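# Thread a bead onto the cord with two arms

## Task

Get at least one bead onto the cord so that the cord passes through it, with the bead sitting well away from both plastic tips of the cord.

## Robot and tools

Robot: two six-joint arms with parallel grippers, left_arm and right_arm, facing each other across a table. The two arms can be driven at once. Any bead counts. Nothing may end up off the table, and the finished result has to stay in place after the robot lets go.

Frames: the scene frame has its origin at table height, midway between the arms' nominal bases. +z is up, +x points out over the table, and left_arm is on the +y side. These names do not match the left or right side of any image. The calibrated bases are left_arm at (-0.004, +0.381, 0) m and right_arm at (+0.038, -0.323, 0) m, each turned only slightly about z. Each arm reports its gripper pose (end_effector_position in metres, end_effector_quat_wxyz) in its own base frame. Fixed cameras and the table use the scene frame. The reported hand point sits between the finger pads, about 1 cm short of the fingertips. The fingers point along the gripper's +z axis and open along its y axis. Reported poses can be off by a few centimetres, more at long reach.

Command rows: every motion argument is a row of 14 plain numbers. The first 7 are left_arm and the last 7 are right_arm, even when only one arm moves. Within each arm the order is: shoulder (joint2), elbow (joint3), waist (joint1), wrist pitch (joint4), wrist yaw (joint5), wrist roll (joint6), then gripper opening. The joint numbers are absolute target angles in radians, in the same form as the Joint positions line; they are not offsets. Stated ranges: shoulder 0.000 to 3.142, elbow 0.000 to 3.142, waist -2.618 to 3.054, wrist pitch -1.571 to 1.571, wrist yaw -1.571 to 1.571, wrist roll -2.094 to 2.094. A target more than 0.059 rad beyond a range, and further out than the joint already is, gets the call refused. A joint driven into its real end reports "joint sent to its limit". The opening is on a scale from -1 (closed) to +1 (fully open, a 0.094 m pad gap). Writing 0 is a real command. To leave a gripper as it is, repeat its current command. To keep a joint still, repeat its Joint targets value.

Tools:
- execute_actions(actions, cameras): actions is a list of actions. Each action is a table of up to 15 rows, and each row lasts one 1/30 s step; a short table repeats its last row to fill the action. An empty list just returns the state and images. Each joint's target is kept within a lead of its measured angle: 0.339 rad for shoulder, elbow and waist, 2.2 for the wrist joints. A step that would carry a gripper more than 200 mm is scaled back.
- move(target, speed, blend, opening_speed, blocking, cameras): target is one 14-number row, or a list of up to 15 rows, all absolute joint angles. Every joint of both arms is interpolated together, so grippers travel on curves, and nothing is avoided on the way. speed is in rad/s for the joint with the farthest to go: 0.01 to 12.57, default 0.5, one value or one per target. blend (rad) rounds the corners between listed targets. opening_speed (0.2 or more, scale units per second) ramps the fingers. With blocking=false the result comes after about 0.5 s; a new move then takes over from the running one. The result adds a "move:" line: done, off_target (at rest but more than 0.035 rad from a target), moving, held or fault, plus limits=held if steps were withheld. Done does not mean nothing was touched.
- wait(seconds 0 to 10): lets time pass while the last commands hold.
- stop(): brakes a running move.
- zoom_image(camera, region=[x0,y0,x1,y1]): a closer view of the latest image, up to 504x504 pixels, with (0,0) at the top left.
- read_manual(section="licences"): licence text only.
- finished_scene(scene): ends the scene for good. Scene 1 is practice and may be skipped.

Cameras: cam_head_left, cam_head_right, cam_high, cam_low, cam_left_wrist, cam_right_wrist, each 896x504. Calibration is given in OpenCV form. Wrist camera poses are relative to their own arm's base, and their images may lag while the arm moves.

Result lines: Joint positions and Joint velocities are listed per arm in the row order, then the pad gap in m. Joint targets shows where the joints are being driven now. Tool commands shows the gripper commands. grip_measured uses the opening scale; empty it can read up to about 2.7 mm too wide. It keeps following the command even after contact, so it does not reveal a touch. grip_effort_nm is the motor's effort (negative means closing) and carries an offset. Joint torques include the arm's own weight; the first three wrap at ±28 N m. "joint command not followed" means the clearance check changed some steps.

Cautions: close slowly on small or delicate parts. The fingers reach full force roughly 0.05 below the reading at first touch, or 0.11 for small round items. To release, command an opening well above grip_measured. Do not drop things, release parts while they are moving, strike things, or push hard. Never let the arms collide or let one gripper close on the other's fingers; this can fail the scene. Loose objects may be nudged now and then. Holding loads or keeping an arm stretched heats motors: MOTOR HOT appears at 75 °C, at 90 °C the arm folds and idles, and at 100 °C it goes limp.

Each tool is called as name([rows], argument=value, ...), one row to a line, values as JSON.

## Session

execute_actions(actions=[])

Scene clock: 0.00 s.
left_arm: end_effector_position=(+0.3498, -0.1057, +0.3030) grip_measured=+1.000 grip_effort_nm=n/a end_effector_quat_wxyz=(+0.509, +0.129, +0.845, -0.106) | right_arm: end_effector_position=(+0.3281, +0.2271, +0.3888) grip_measured=+1.000 grip_effort_nm=n/a end_effector_quat_wxyz=(+0.655, +0.035, +0.750, +0.088)
Joint names: [shoulder, elbow, waist, wrist pitch, wrist yaw, wrist roll]
Joint positions: left_arm=[1.104 1.117 -0.249 -0.493 0.096 -0.004 0.094] | right_arm=[1.282 1.254 0.944 -0.164 0.848 0.325 0.094]
Joint velocities: within noise
Joint torques (N m): no reading
Heat: left arm: 30 °C; right arm: 27 °C.
Joint targets: left_arm=[1.094 1.132 -0.249 -0.485 0.098 -0.005] | right_arm=[1.272 1.267 0.944 -0.163 0.852 0.323]
Tool commands: left_gripper/opening=+1.0 right_gripper/opening=+1.0

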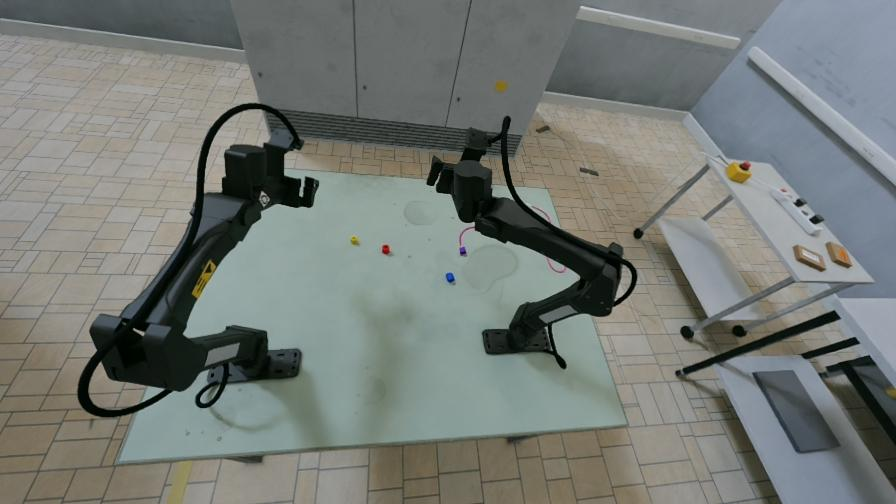

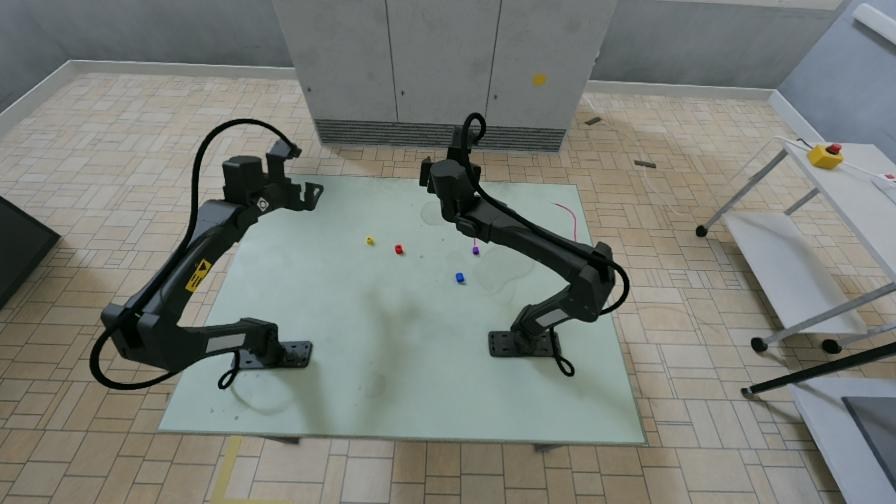

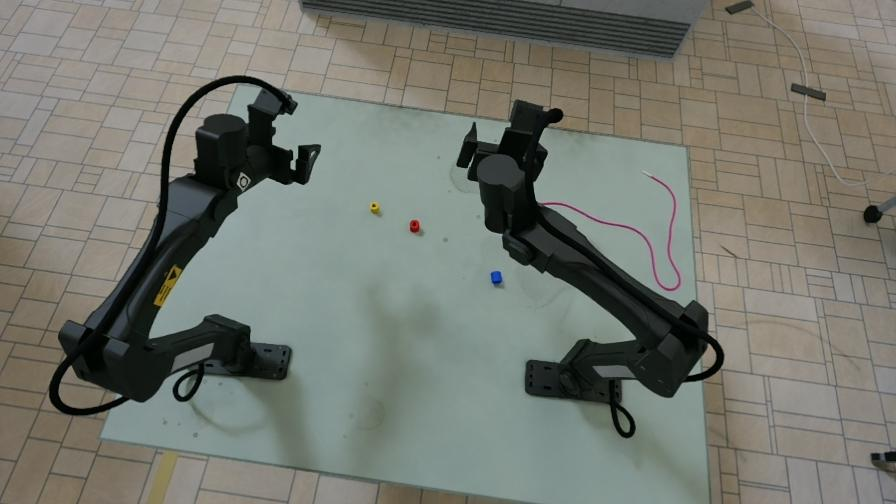

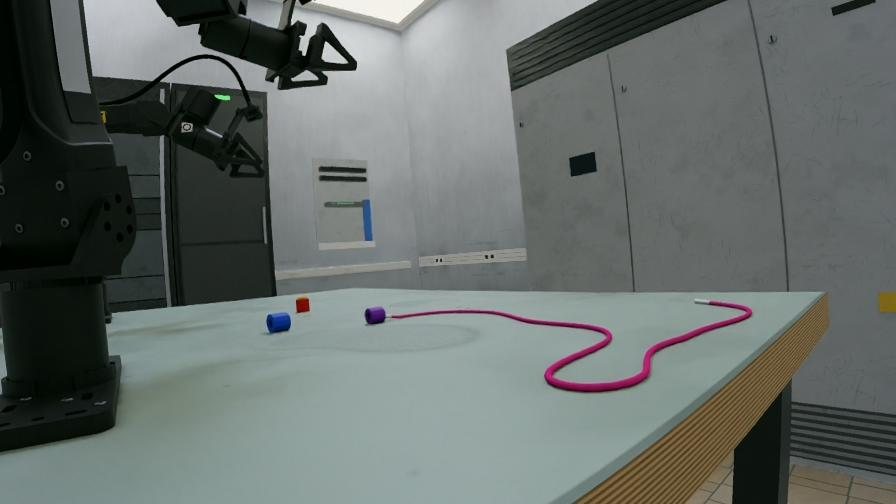

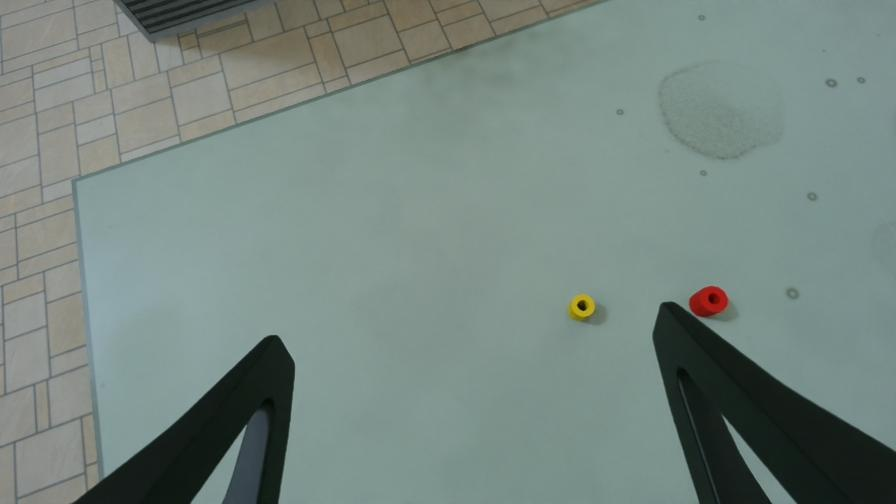

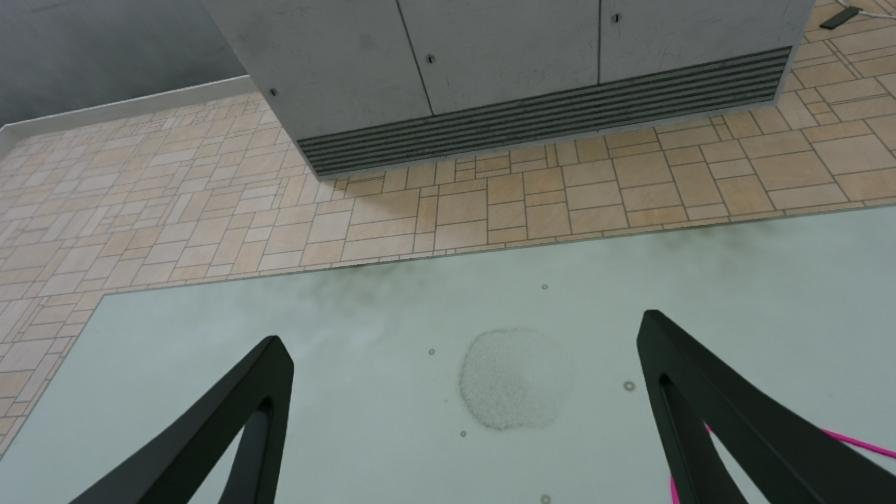

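zoom_image(camera="cam_left_wrist", region=[540, 250, 780, 385])

zoom_image(camera="cam_low", region=[240, 270, 560, 400])

zoom_image(camera="cam_high", region=[340, 140, 700, 340])

Scaled by 2.100 from the camera's 896x504 image, which has a finer 1280x720 frame.

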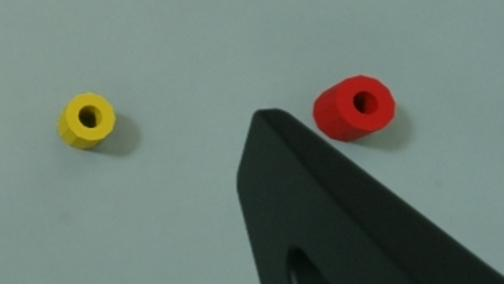

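Scaled by 1.575 from the camera's 896x504 image, which has a finer 1280x720 frame.

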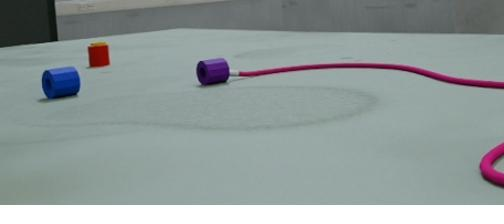

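Scaled by 1.400 from the camera's 896x504 image, which has a finer 1280x720 frame.

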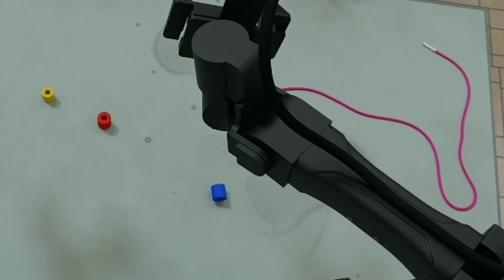

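move(target=[1.094, 1.132, -0.249, -0.485, 0.098, -0.005, 1.0, 1.247, 1.031, 0.300, -0.624, 0.0, 0.0, 1.0], speed=0.6)

Scene clock: 350.13 s.
left_arm: end_effector_position=(+0.3498, -0.1057, +0.3030) grip_measured=+1.000 grip_effort_nm=0.007 end_effector_quat_wxyz=(+0.509, +0.129, +0.845, -0.106) | right_arm: end_effector_position=(+0.3433, +0.1075, +0.1873) grip_measured=+1.000 grip_effort_nm=-0.027 end_effector_quat_wxyz=(+0.349, -0.138, +0.926, +0.051)
Joint names: [shoulder, elbow, waist, wrist pitch, wrist yaw, wrist roll]
Joint positions: left_arm=[1.104 1.117 -0.249 -0.493 0.096 -0.004 0.094] | right_arm=[1.277 1.048 0.304 -0.621 0.007 0.006 0.094]
Joint torques (N m): left_arm=[-3.38 7.45 -0.01 1.57 0.02 -0.02] | right_arm=[-6.79 5.83 -0.39 1.24 -0.06 -0.04]
Heat: left arm: 33 °C; right arm: 33 °C.
Joint targets: left_arm=[1.094 1.132 -0.249 -0.485 0.098 -0.005] | right_arm=[1.247 1.031 0.300 -0.624 0.000 0.000]
move: done
camera_calibration:
cam_right_wrist: T_world_to_cam=[[0.216911, -0.974051, -0.0646001, 0.0442661], [-0.975455, -0.218843, 0.0244119, 0.379018], [-0.0379158, 0.0577192, -0.997613, 0.309547], [0, 0, 0, 1]] pos_world=[0.37185, 0.108196, 0.302415]

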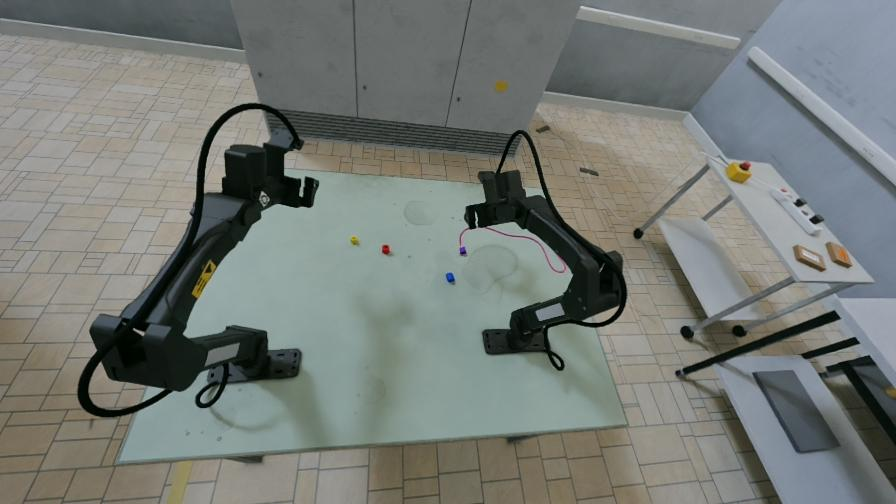

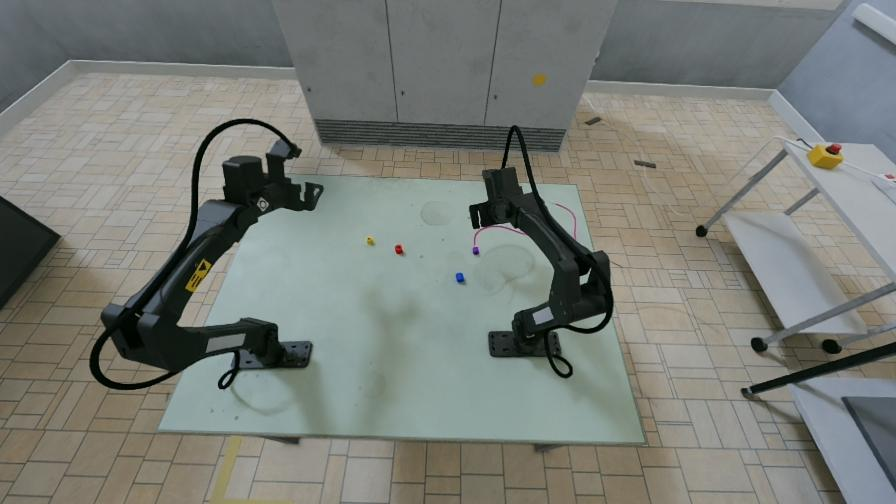

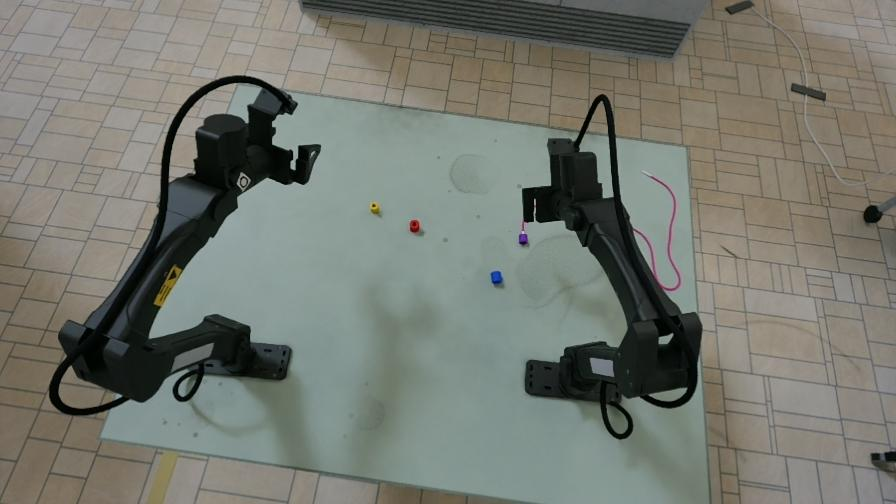

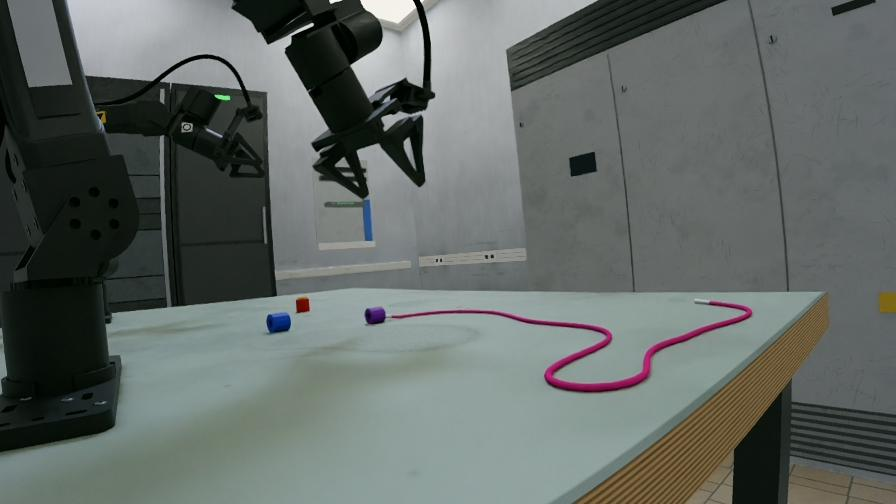

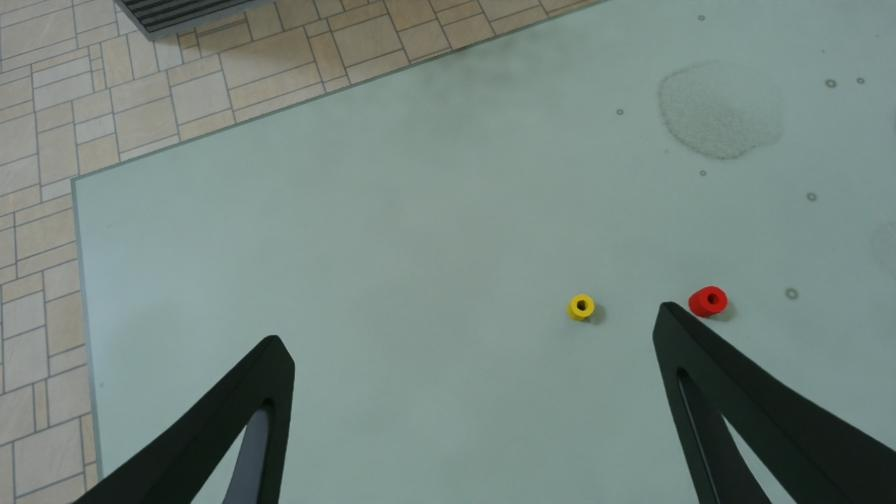

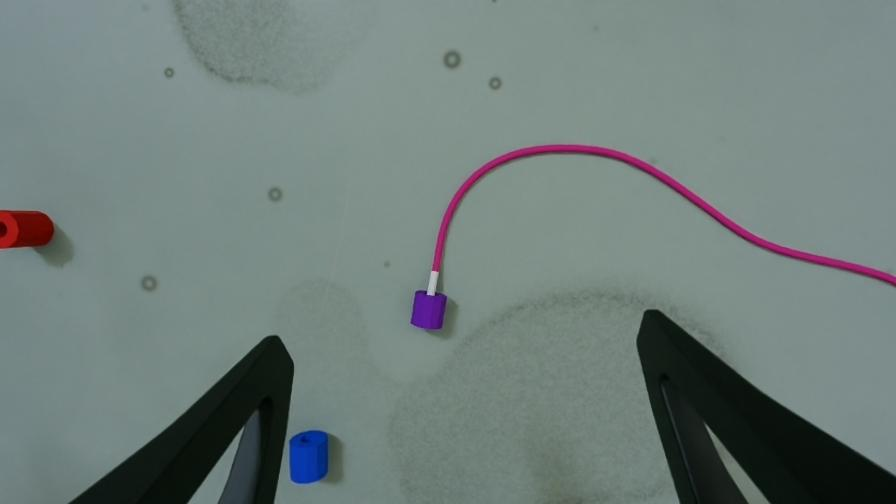

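zoom_image(camera="cam_right_wrist", region=[360, 240, 500, 340])

zoom_image(camera="cam_right_wrist", region=[260, 400, 400, 500])

Scaled by 3.600 from the camera's 896x504 image, which has a finer 1280x720 frame.

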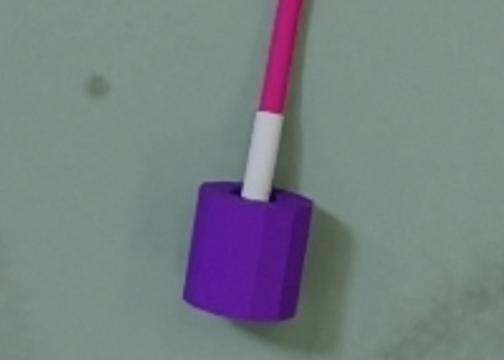

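Scaled by 3.600 from the camera's 896x504 image, which has a finer 1280x720 frame.

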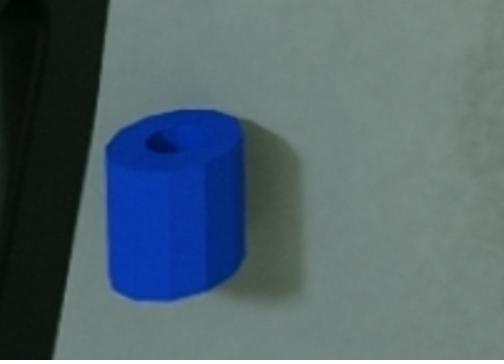

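move(target=[1.094, 1.132, -0.249, -0.485, 0.098, -0.005, 1.0, 2.058, 1.680, 0.341, -1.171, 0.0, 0.291, 0.0], speed=0.6)

Scene clock: 478.30 s.
left_arm: end_effector_position=(+0.3498, -0.1057, +0.3030) grip_measured=+1.000 grip_effort_nm=0.007 end_effector_quat_wxyz=(+0.509, +0.129, +0.845, -0.106) | right_arm: end_effector_position=(+0.3690, +0.1278, +0.0622) grip_measured=+0.003 grip_effort_nm=-0.188 end_effector_quat_wxyz=(+0.002, -0.024, +1.000, -0.001)
Joint names: [shoulder, elbow, waist, wrist pitch, wrist yaw, wrist roll]
Joint positions: left_arm=[1.104 1.117 -0.249 -0.493 0.096 -0.004 0.094] | right_arm=[2.048 1.639 0.333 -1.158 0.004 0.284 0.047]
Joint torques (N m): left_arm=[-3.38 7.41 -0.01 1.56 0.02 -0.02] | right_arm=[-9.61 9.16 0.75 -0.11 -0.05 0.05]
Heat: left arm: 33 °C; right arm: 27 °C.
Joint targets: left_arm=[1.094 1.132 -0.249 -0.485 0.098 -0.005] | right_arm=[2.058 1.680 0.341 -1.171 0.000 0.291]
move: off_target (right_arm); right_arm: the elbow is farthest, 0.041 rad from its target
camera_calibration:
cam_right_wrist: T_world_to_cam=[[-0.0525703, -0.998614, 0.00263246, 0.14874], [-0.738439, 0.0406482, 0.673094, 0.250572], [-0.672267, 0.0334408, -0.739553, 0.40567], [0, 0, 0, 1]] pos_world=[0.46557, 0.124783, 0.130965]

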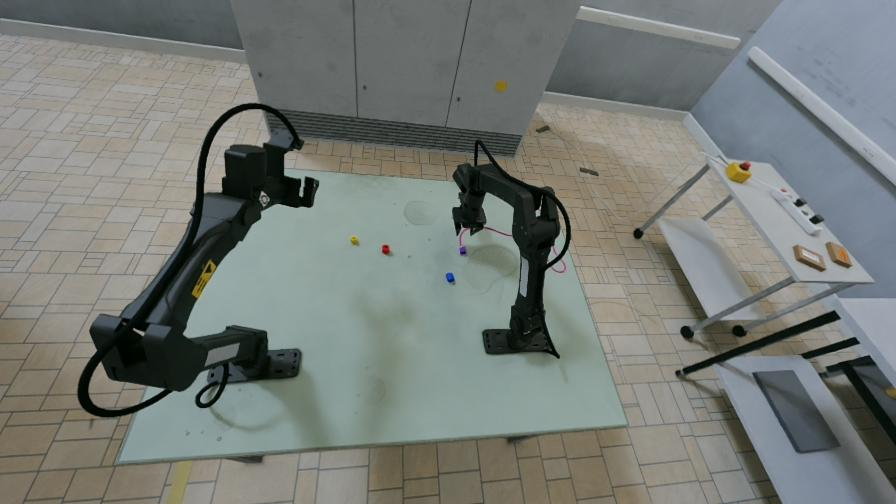

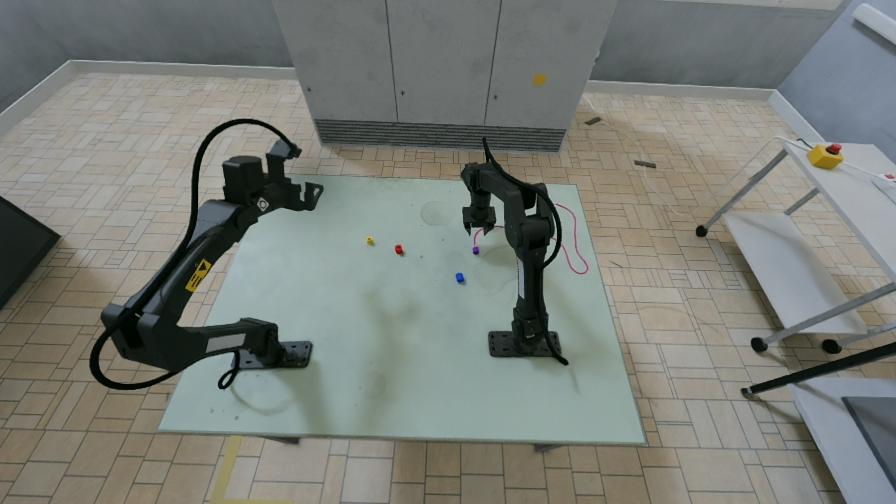

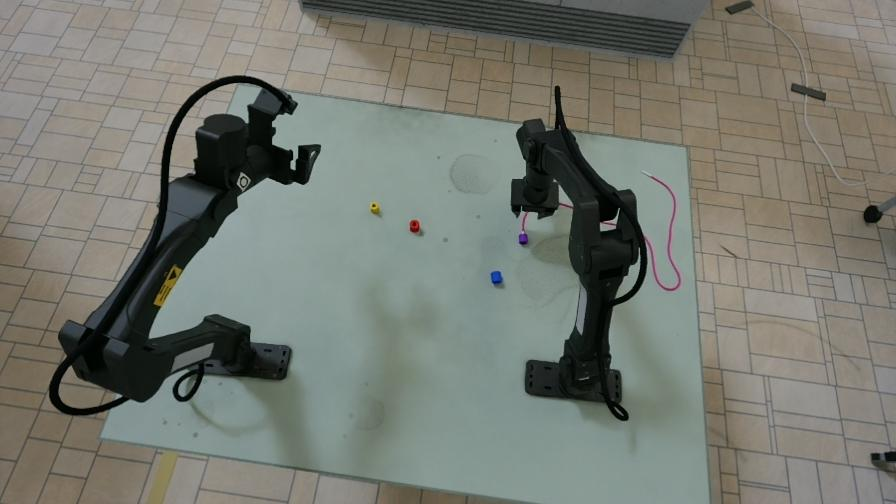

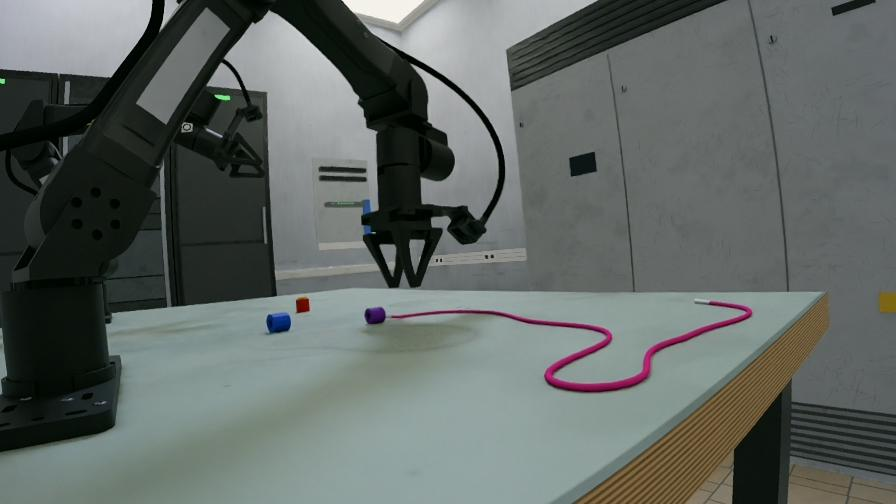

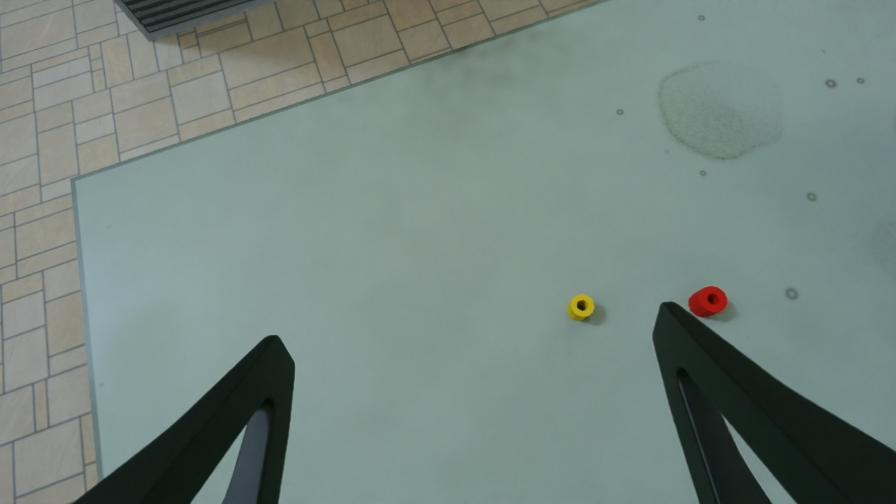

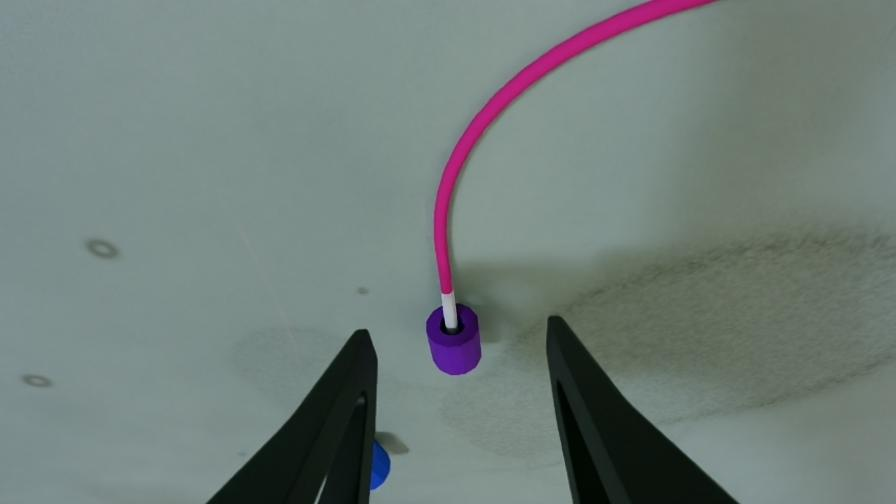

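zoom_image(camera="cam_right_wrist", region=[400, 270, 510, 390])

Scaled by 4.200 from the camera's 896x504 image, which has a finer 1280x720 frame.

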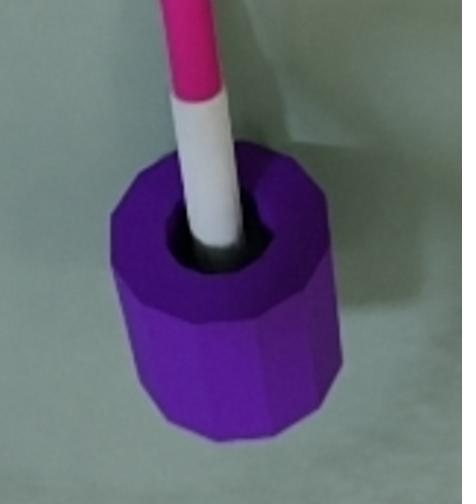

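move(target=[1.094, 1.132, -0.249, -0.485, 0.098, -0.005, 1.0, 2.085, 1.589, 0.366, -1.057, 0.0, 0.291, 0.0], speed=0.3, cameras=["cam_right_wrist", "cam_low"])

Scene clock: 519.23 s.
left_arm: end_effector_position=(+0.3498, -0.1057, +0.3030) grip_measured=+1.000 grip_effort_nm=0.002 end_effector_quat_wxyz=(+0.509, +0.129, +0.845, -0.106) | right_arm: end_effector_position=(+0.3717, +0.1404, +0.0450) grip_measured=+0.003 grip_effort_nm=-0.173 end_effector_quat_wxyz=(+0.010, -0.037, +0.999, +0.002)
Joint names: [shoulder, elbow, waist, wrist pitch, wrist yaw, wrist roll]
Joint positions: left_arm=[1.104 1.117 -0.249 -0.493 0.096 -0.004 0.094] | right_arm=[2.071 1.604 0.36 -1.083 0.003 0.285 0.047]
Joint torques (N m): left_arm=[-3.4 7.43 0.01 1.56 0.03 -0.02] | right_arm=[-9.47 4.78 0.53 0.32 -0.04 0.07]
Heat: left arm: 33 °C; right arm: 29 °C.
Joint targets: left_arm=[1.094 1.132 -0.249 -0.485 0.098 -0.005] | right_arm=[2.085 1.589 0.366 -1.057 0.000 0.291]
move: done
camera_calibration:
cam_right_wrist: T_world_to_cam=[[-0.0258518, -0.999653, -0.00496355, 0.15209], [-0.749918, 0.0161098, 0.661335, 0.271851], [-0.661025, 0.020819, -0.750075, 0.392497], [0, 0, 0, 1]] pos_world=[0.467248, 0.139487, 0.115373]
Images, in order (width x height): cam_low 896x504, cam_right_wrist 896x504.

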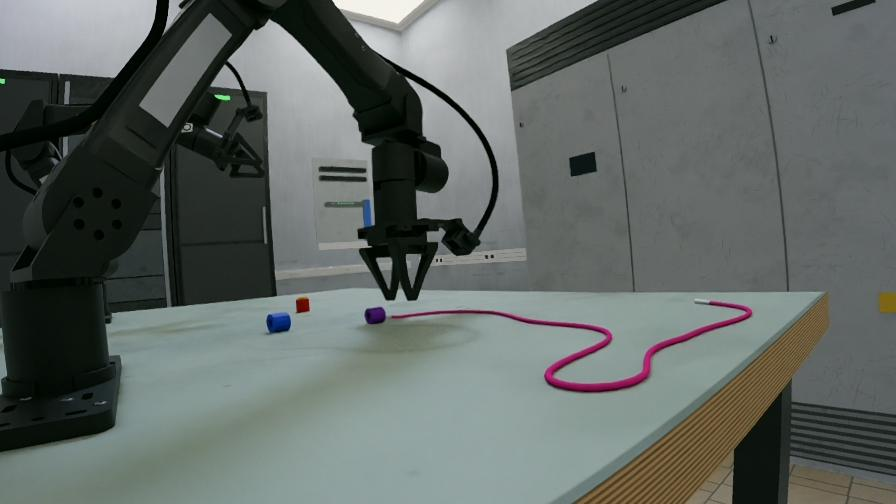

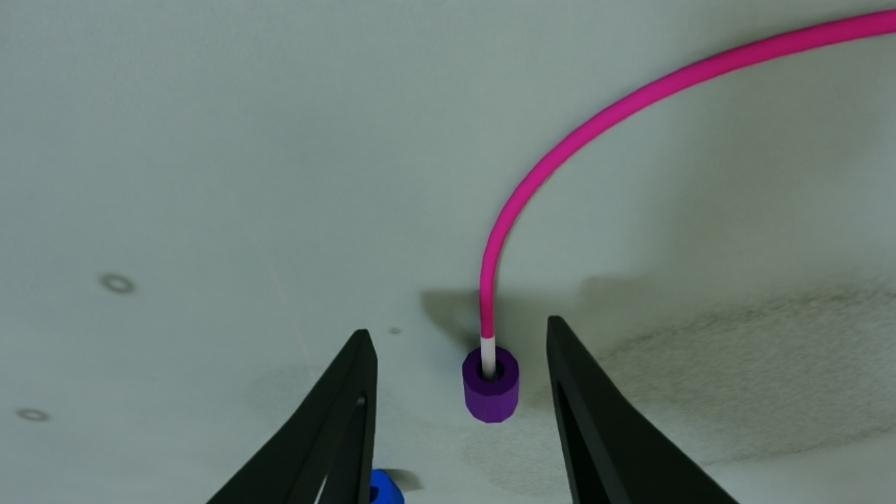

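zoom_image(camera="cam_low", region=[340, 230, 480, 340])

Scaled by 3.600 from the camera's 896x504 image, which has a finer 1280x720 frame.

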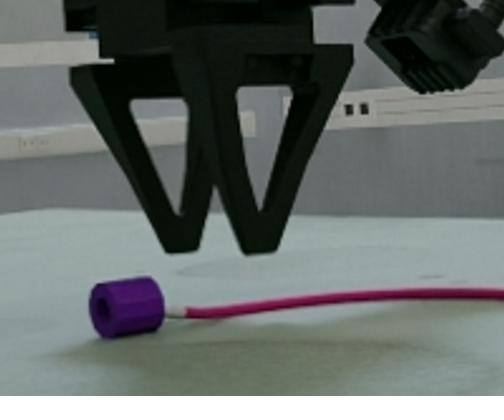

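move(target=[1.094, 1.132, -0.249, -0.485, 0.098, -0.005, 1.0, 2.111, 1.557, 0.330, -1.022, 0.0, 0.291, 0.0], speed=0.2, cameras=["cam_right_wrist", "cam_low"])

zoom_image(camera="cam_low", region=[340, 230, 480, 340])

Scene clock: 594.93 s.
left_arm: end_effector_position=(+0.3498, -0.1057, +0.3030) grip_measured=+1.000 grip_effort_nm=0.002 end_effector_quat_wxyz=(+0.509, +0.129, +0.845, -0.106) | right_arm: end_effector_position=(+0.3721, +0.1299, +0.0281) grip_measured=+0.003 grip_effort_nm=-0.183 end_effector_quat_wxyz=(+0.000, -0.025, +1.000, -0.001)
Joint names: [shoulder, elbow, waist, wrist pitch, wrist yaw, wrist roll]
Joint positions: left_arm=[1.104 1.117 -0.249 -0.493 0.096 -0.004 0.094] | right_arm=[2.096 1.572 0.334 -1.048 0.002 0.285 0.047]
Joint torques (N m): left_arm=[-3.38 7.43 0.02 1.56 0.02 -0.01] | right_arm=[-9.46 4.64 -0.35 0.28 -0.05 0.06]
Heat: left arm: 33 °C; right arm: 31 °C.
Joint targets: left_arm=[1.094 1.132 -0.249 -0.485 0.098 -0.005] | right_arm=[2.111 1.557 0.330 -1.022 0.000 0.291]
move: done
camera_calibration:
cam_right_wrist: T_world_to_cam=[[-0.0513436, -0.998678, 0.00254495, 0.150648], [-0.735979, 0.0395601, 0.675848, 0.274878], [-0.675055, 0.0328274, -0.737037, 0.383589], [0, 0, 0, 1]] pos_world=[0.468983, 0.126983, 0.0965606]
Images, in order (width x height): cam_low 896x504, cam_right_wrist 896x504.

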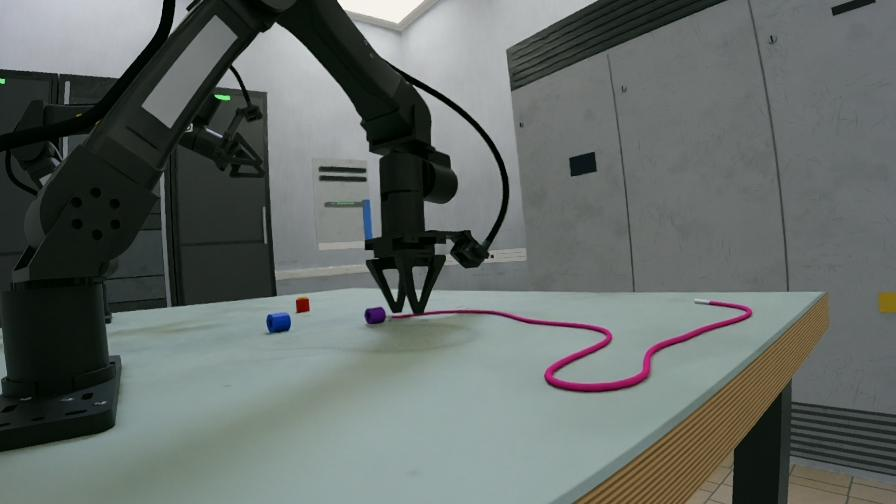

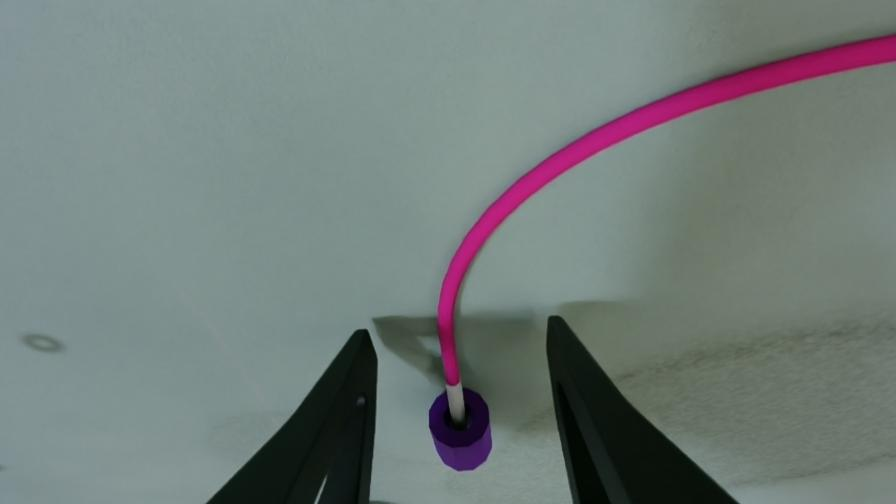

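Scaled by 3.600 from the camera's 896x504 image, which has a finer 1280x720 frame.

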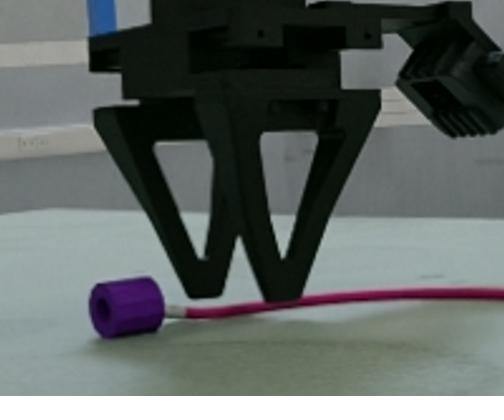

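move(target=[1.094, 1.132, -0.249, -0.485, 0.098, -0.005, 1.0, 2.121, 1.530, 0.330, -0.985, 0.0, 0.291, 0.0], speed=0.1, cameras=["cam_right_wrist", "cam_low"])

zoom_image(camera="cam_low", region=[340, 230, 480, 340])

Scene clock: 615.10 s.
left_arm: end_effector_position=(+0.3498, -0.1057, +0.3030) grip_measured=+1.000 grip_effort_nm=-0.007 end_effector_quat_wxyz=(+0.509, +0.129, +0.845, -0.106) | right_arm: end_effector_position=(+0.3720, +0.1300, +0.0233) grip_measured=+0.003 grip_effort_nm=-0.183 end_effector_quat_wxyz=(+0.002, -0.025, +1.000, +0.000)
Joint names: [shoulder, elbow, waist, wrist pitch, wrist yaw, wrist roll]
Joint positions: left_arm=[1.104 1.117 -0.249 -0.493 0.096 -0.004 0.094] | right_arm=[2.097 1.554 0.334 -1.024 0.002 0.285 0.047]
Joint torques (N m): left_arm=[-3.37 7.43 0.02 1.56 0.02 -0.02] | right_arm=[-8.76 3.96 -0.38 0.4 -0.03 0.07]
Heat: left arm: 33 °C; right arm: 30 °C.
Joint targets: left_arm=[1.094 1.132 -0.249 -0.485 0.098 -0.005] | right_arm=[2.121 1.530 0.330 -0.985 0.000 0.291]
move: off_target (right_arm); right_arm: the wrist pitch is farthest, 0.039 rad from its target
camera_calibration:
cam_right_wrist: T_world_to_cam=[[-0.0517854, -0.998658, 0.000207561, 0.150952], [-0.738424, 0.0384309, 0.673241, 0.279148], [-0.672346, 0.0347108, -0.739423, 0.378711], [0, 0, 0, 1]] pos_world=[0.468571, 0.126876, 0.092062]
Images, in order (width x height): cam_low 896x504, cam_right_wrist 896x504.

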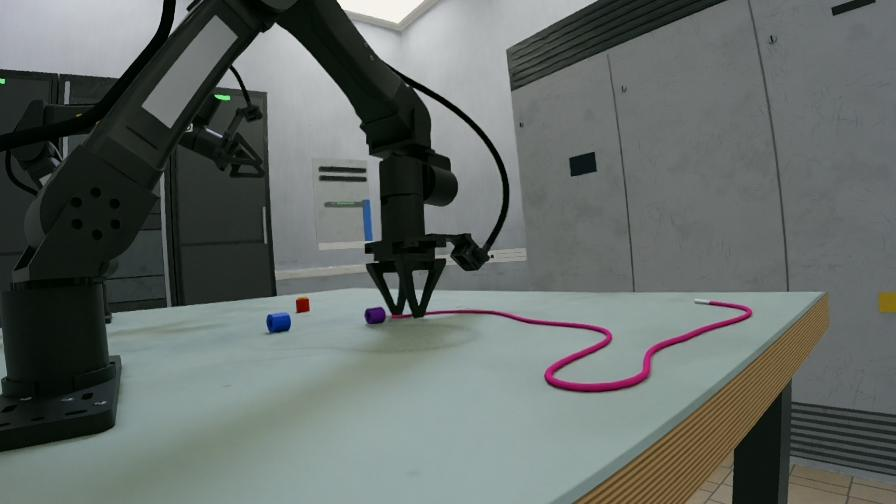

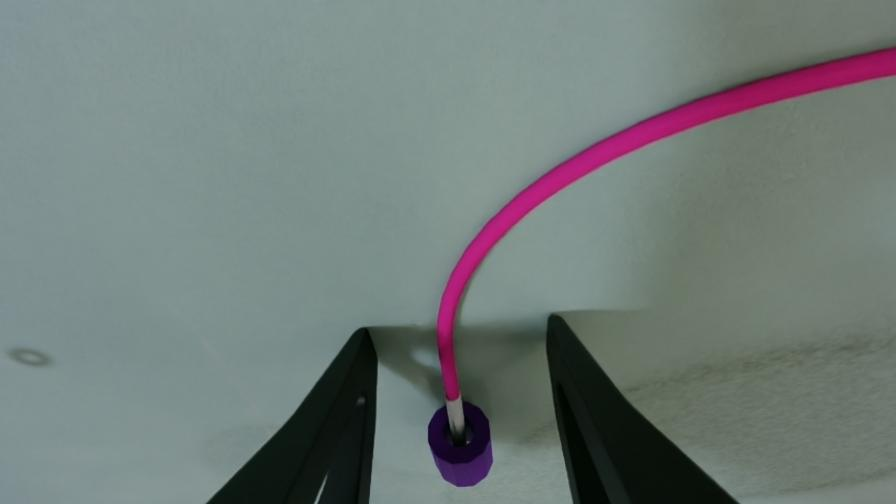

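Scaled by 3.600 from the camera's 896x504 image, which has a finer 1280x720 frame.

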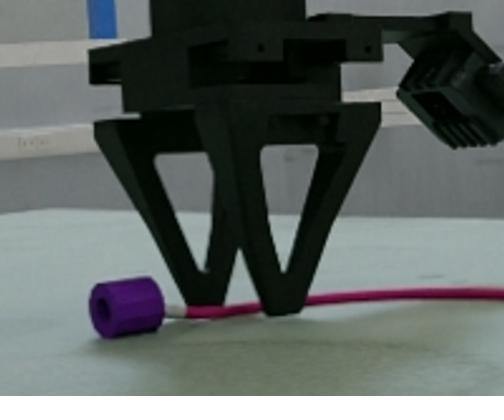

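zoom_image(camera="cam_right_wrist", region=[340, 260, 600, 420])

Scaled by 1.938 from the camera's 896x504 image, which has a finer 1280x720 frame.

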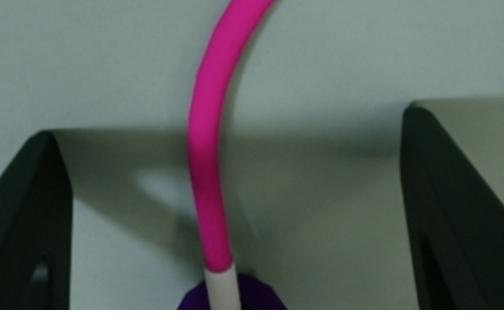

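move(target=[1.094, 1.132, -0.249, -0.485, 0.098, -0.005, 1.0, 2.121, 1.530, 0.330, -0.985, 0.0, 0.291, -1.0], speed=0.1, opening_speed=0.6, cameras=["cam_right_wrist", "cam_low"])

zoom_image(camera="cam_right_wrist", region=[340, 260, 600, 480])

Scene clock: 639.77 s.
left_arm: end_effector_position=(+0.3498, -0.1057, +0.3030) grip_measured=+1.000 grip_effort_nm=0.002 end_effector_quat_wxyz=(+0.509, +0.129, +0.845, -0.106) | right_arm: end_effector_position=(+0.3752, +0.1322, +0.0232) grip_measured=-0.946 grip_effort_nm=-0.994 end_effector_quat_wxyz=(+0.008, -0.025, +1.000, +0.005)
Joint names: [shoulder, elbow, waist, wrist pitch, wrist yaw, wrist roll]
Joint positions: left_arm=[1.104 1.117 -0.249 -0.493 0.096 -0.004 0.094] | right_arm=[2.097 1.554 0.334 -1.009 -0.004 0.285 0.003]
Joint torques (N m): left_arm=[-3.4 7.43 0.01 1.56 0.02 -0.01] | right_arm=[-8.76 4.03 -0.46 0.29 0.03 0.07]
Heat: left arm: 33 °C; right arm: 28 °C.
Joint targets: left_arm=[1.094 1.132 -0.249 -0.485 0.098 -0.005] | right_arm=[2.121 1.530 0.330 -0.985 0.000 0.291]
move: done
camera_calibration:
cam_right_wrist: T_world_to_cam=[[-0.0516857, -0.998606, -0.0106825, 0.1536], [-0.746577, 0.0315323, 0.664551, 0.285693], [-0.663288, 0.042323, -0.747166, 0.376462], [0, 0, 0, 1]] pos_world=[0.470934, 0.128444, 0.0930629]
Images, in order (width x height): cam_low 896x504, cam_right_wrist 896x504.

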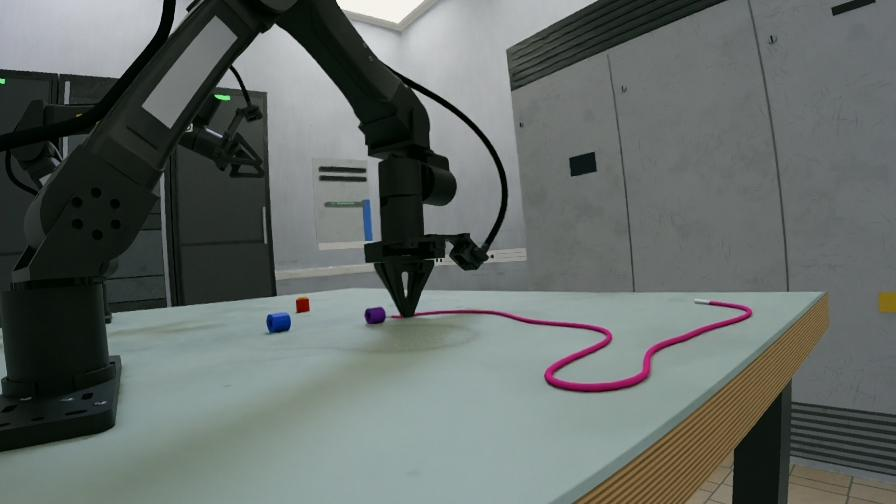

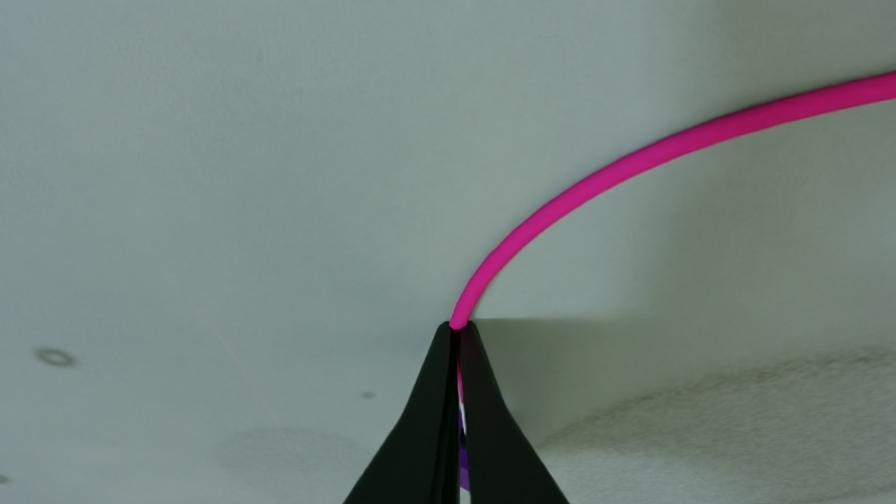

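Scaled by 1.938 from the camera's 896x504 image, which has a finer 1280x720 frame.

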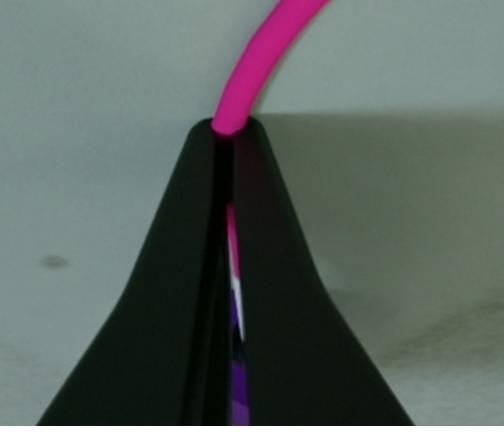

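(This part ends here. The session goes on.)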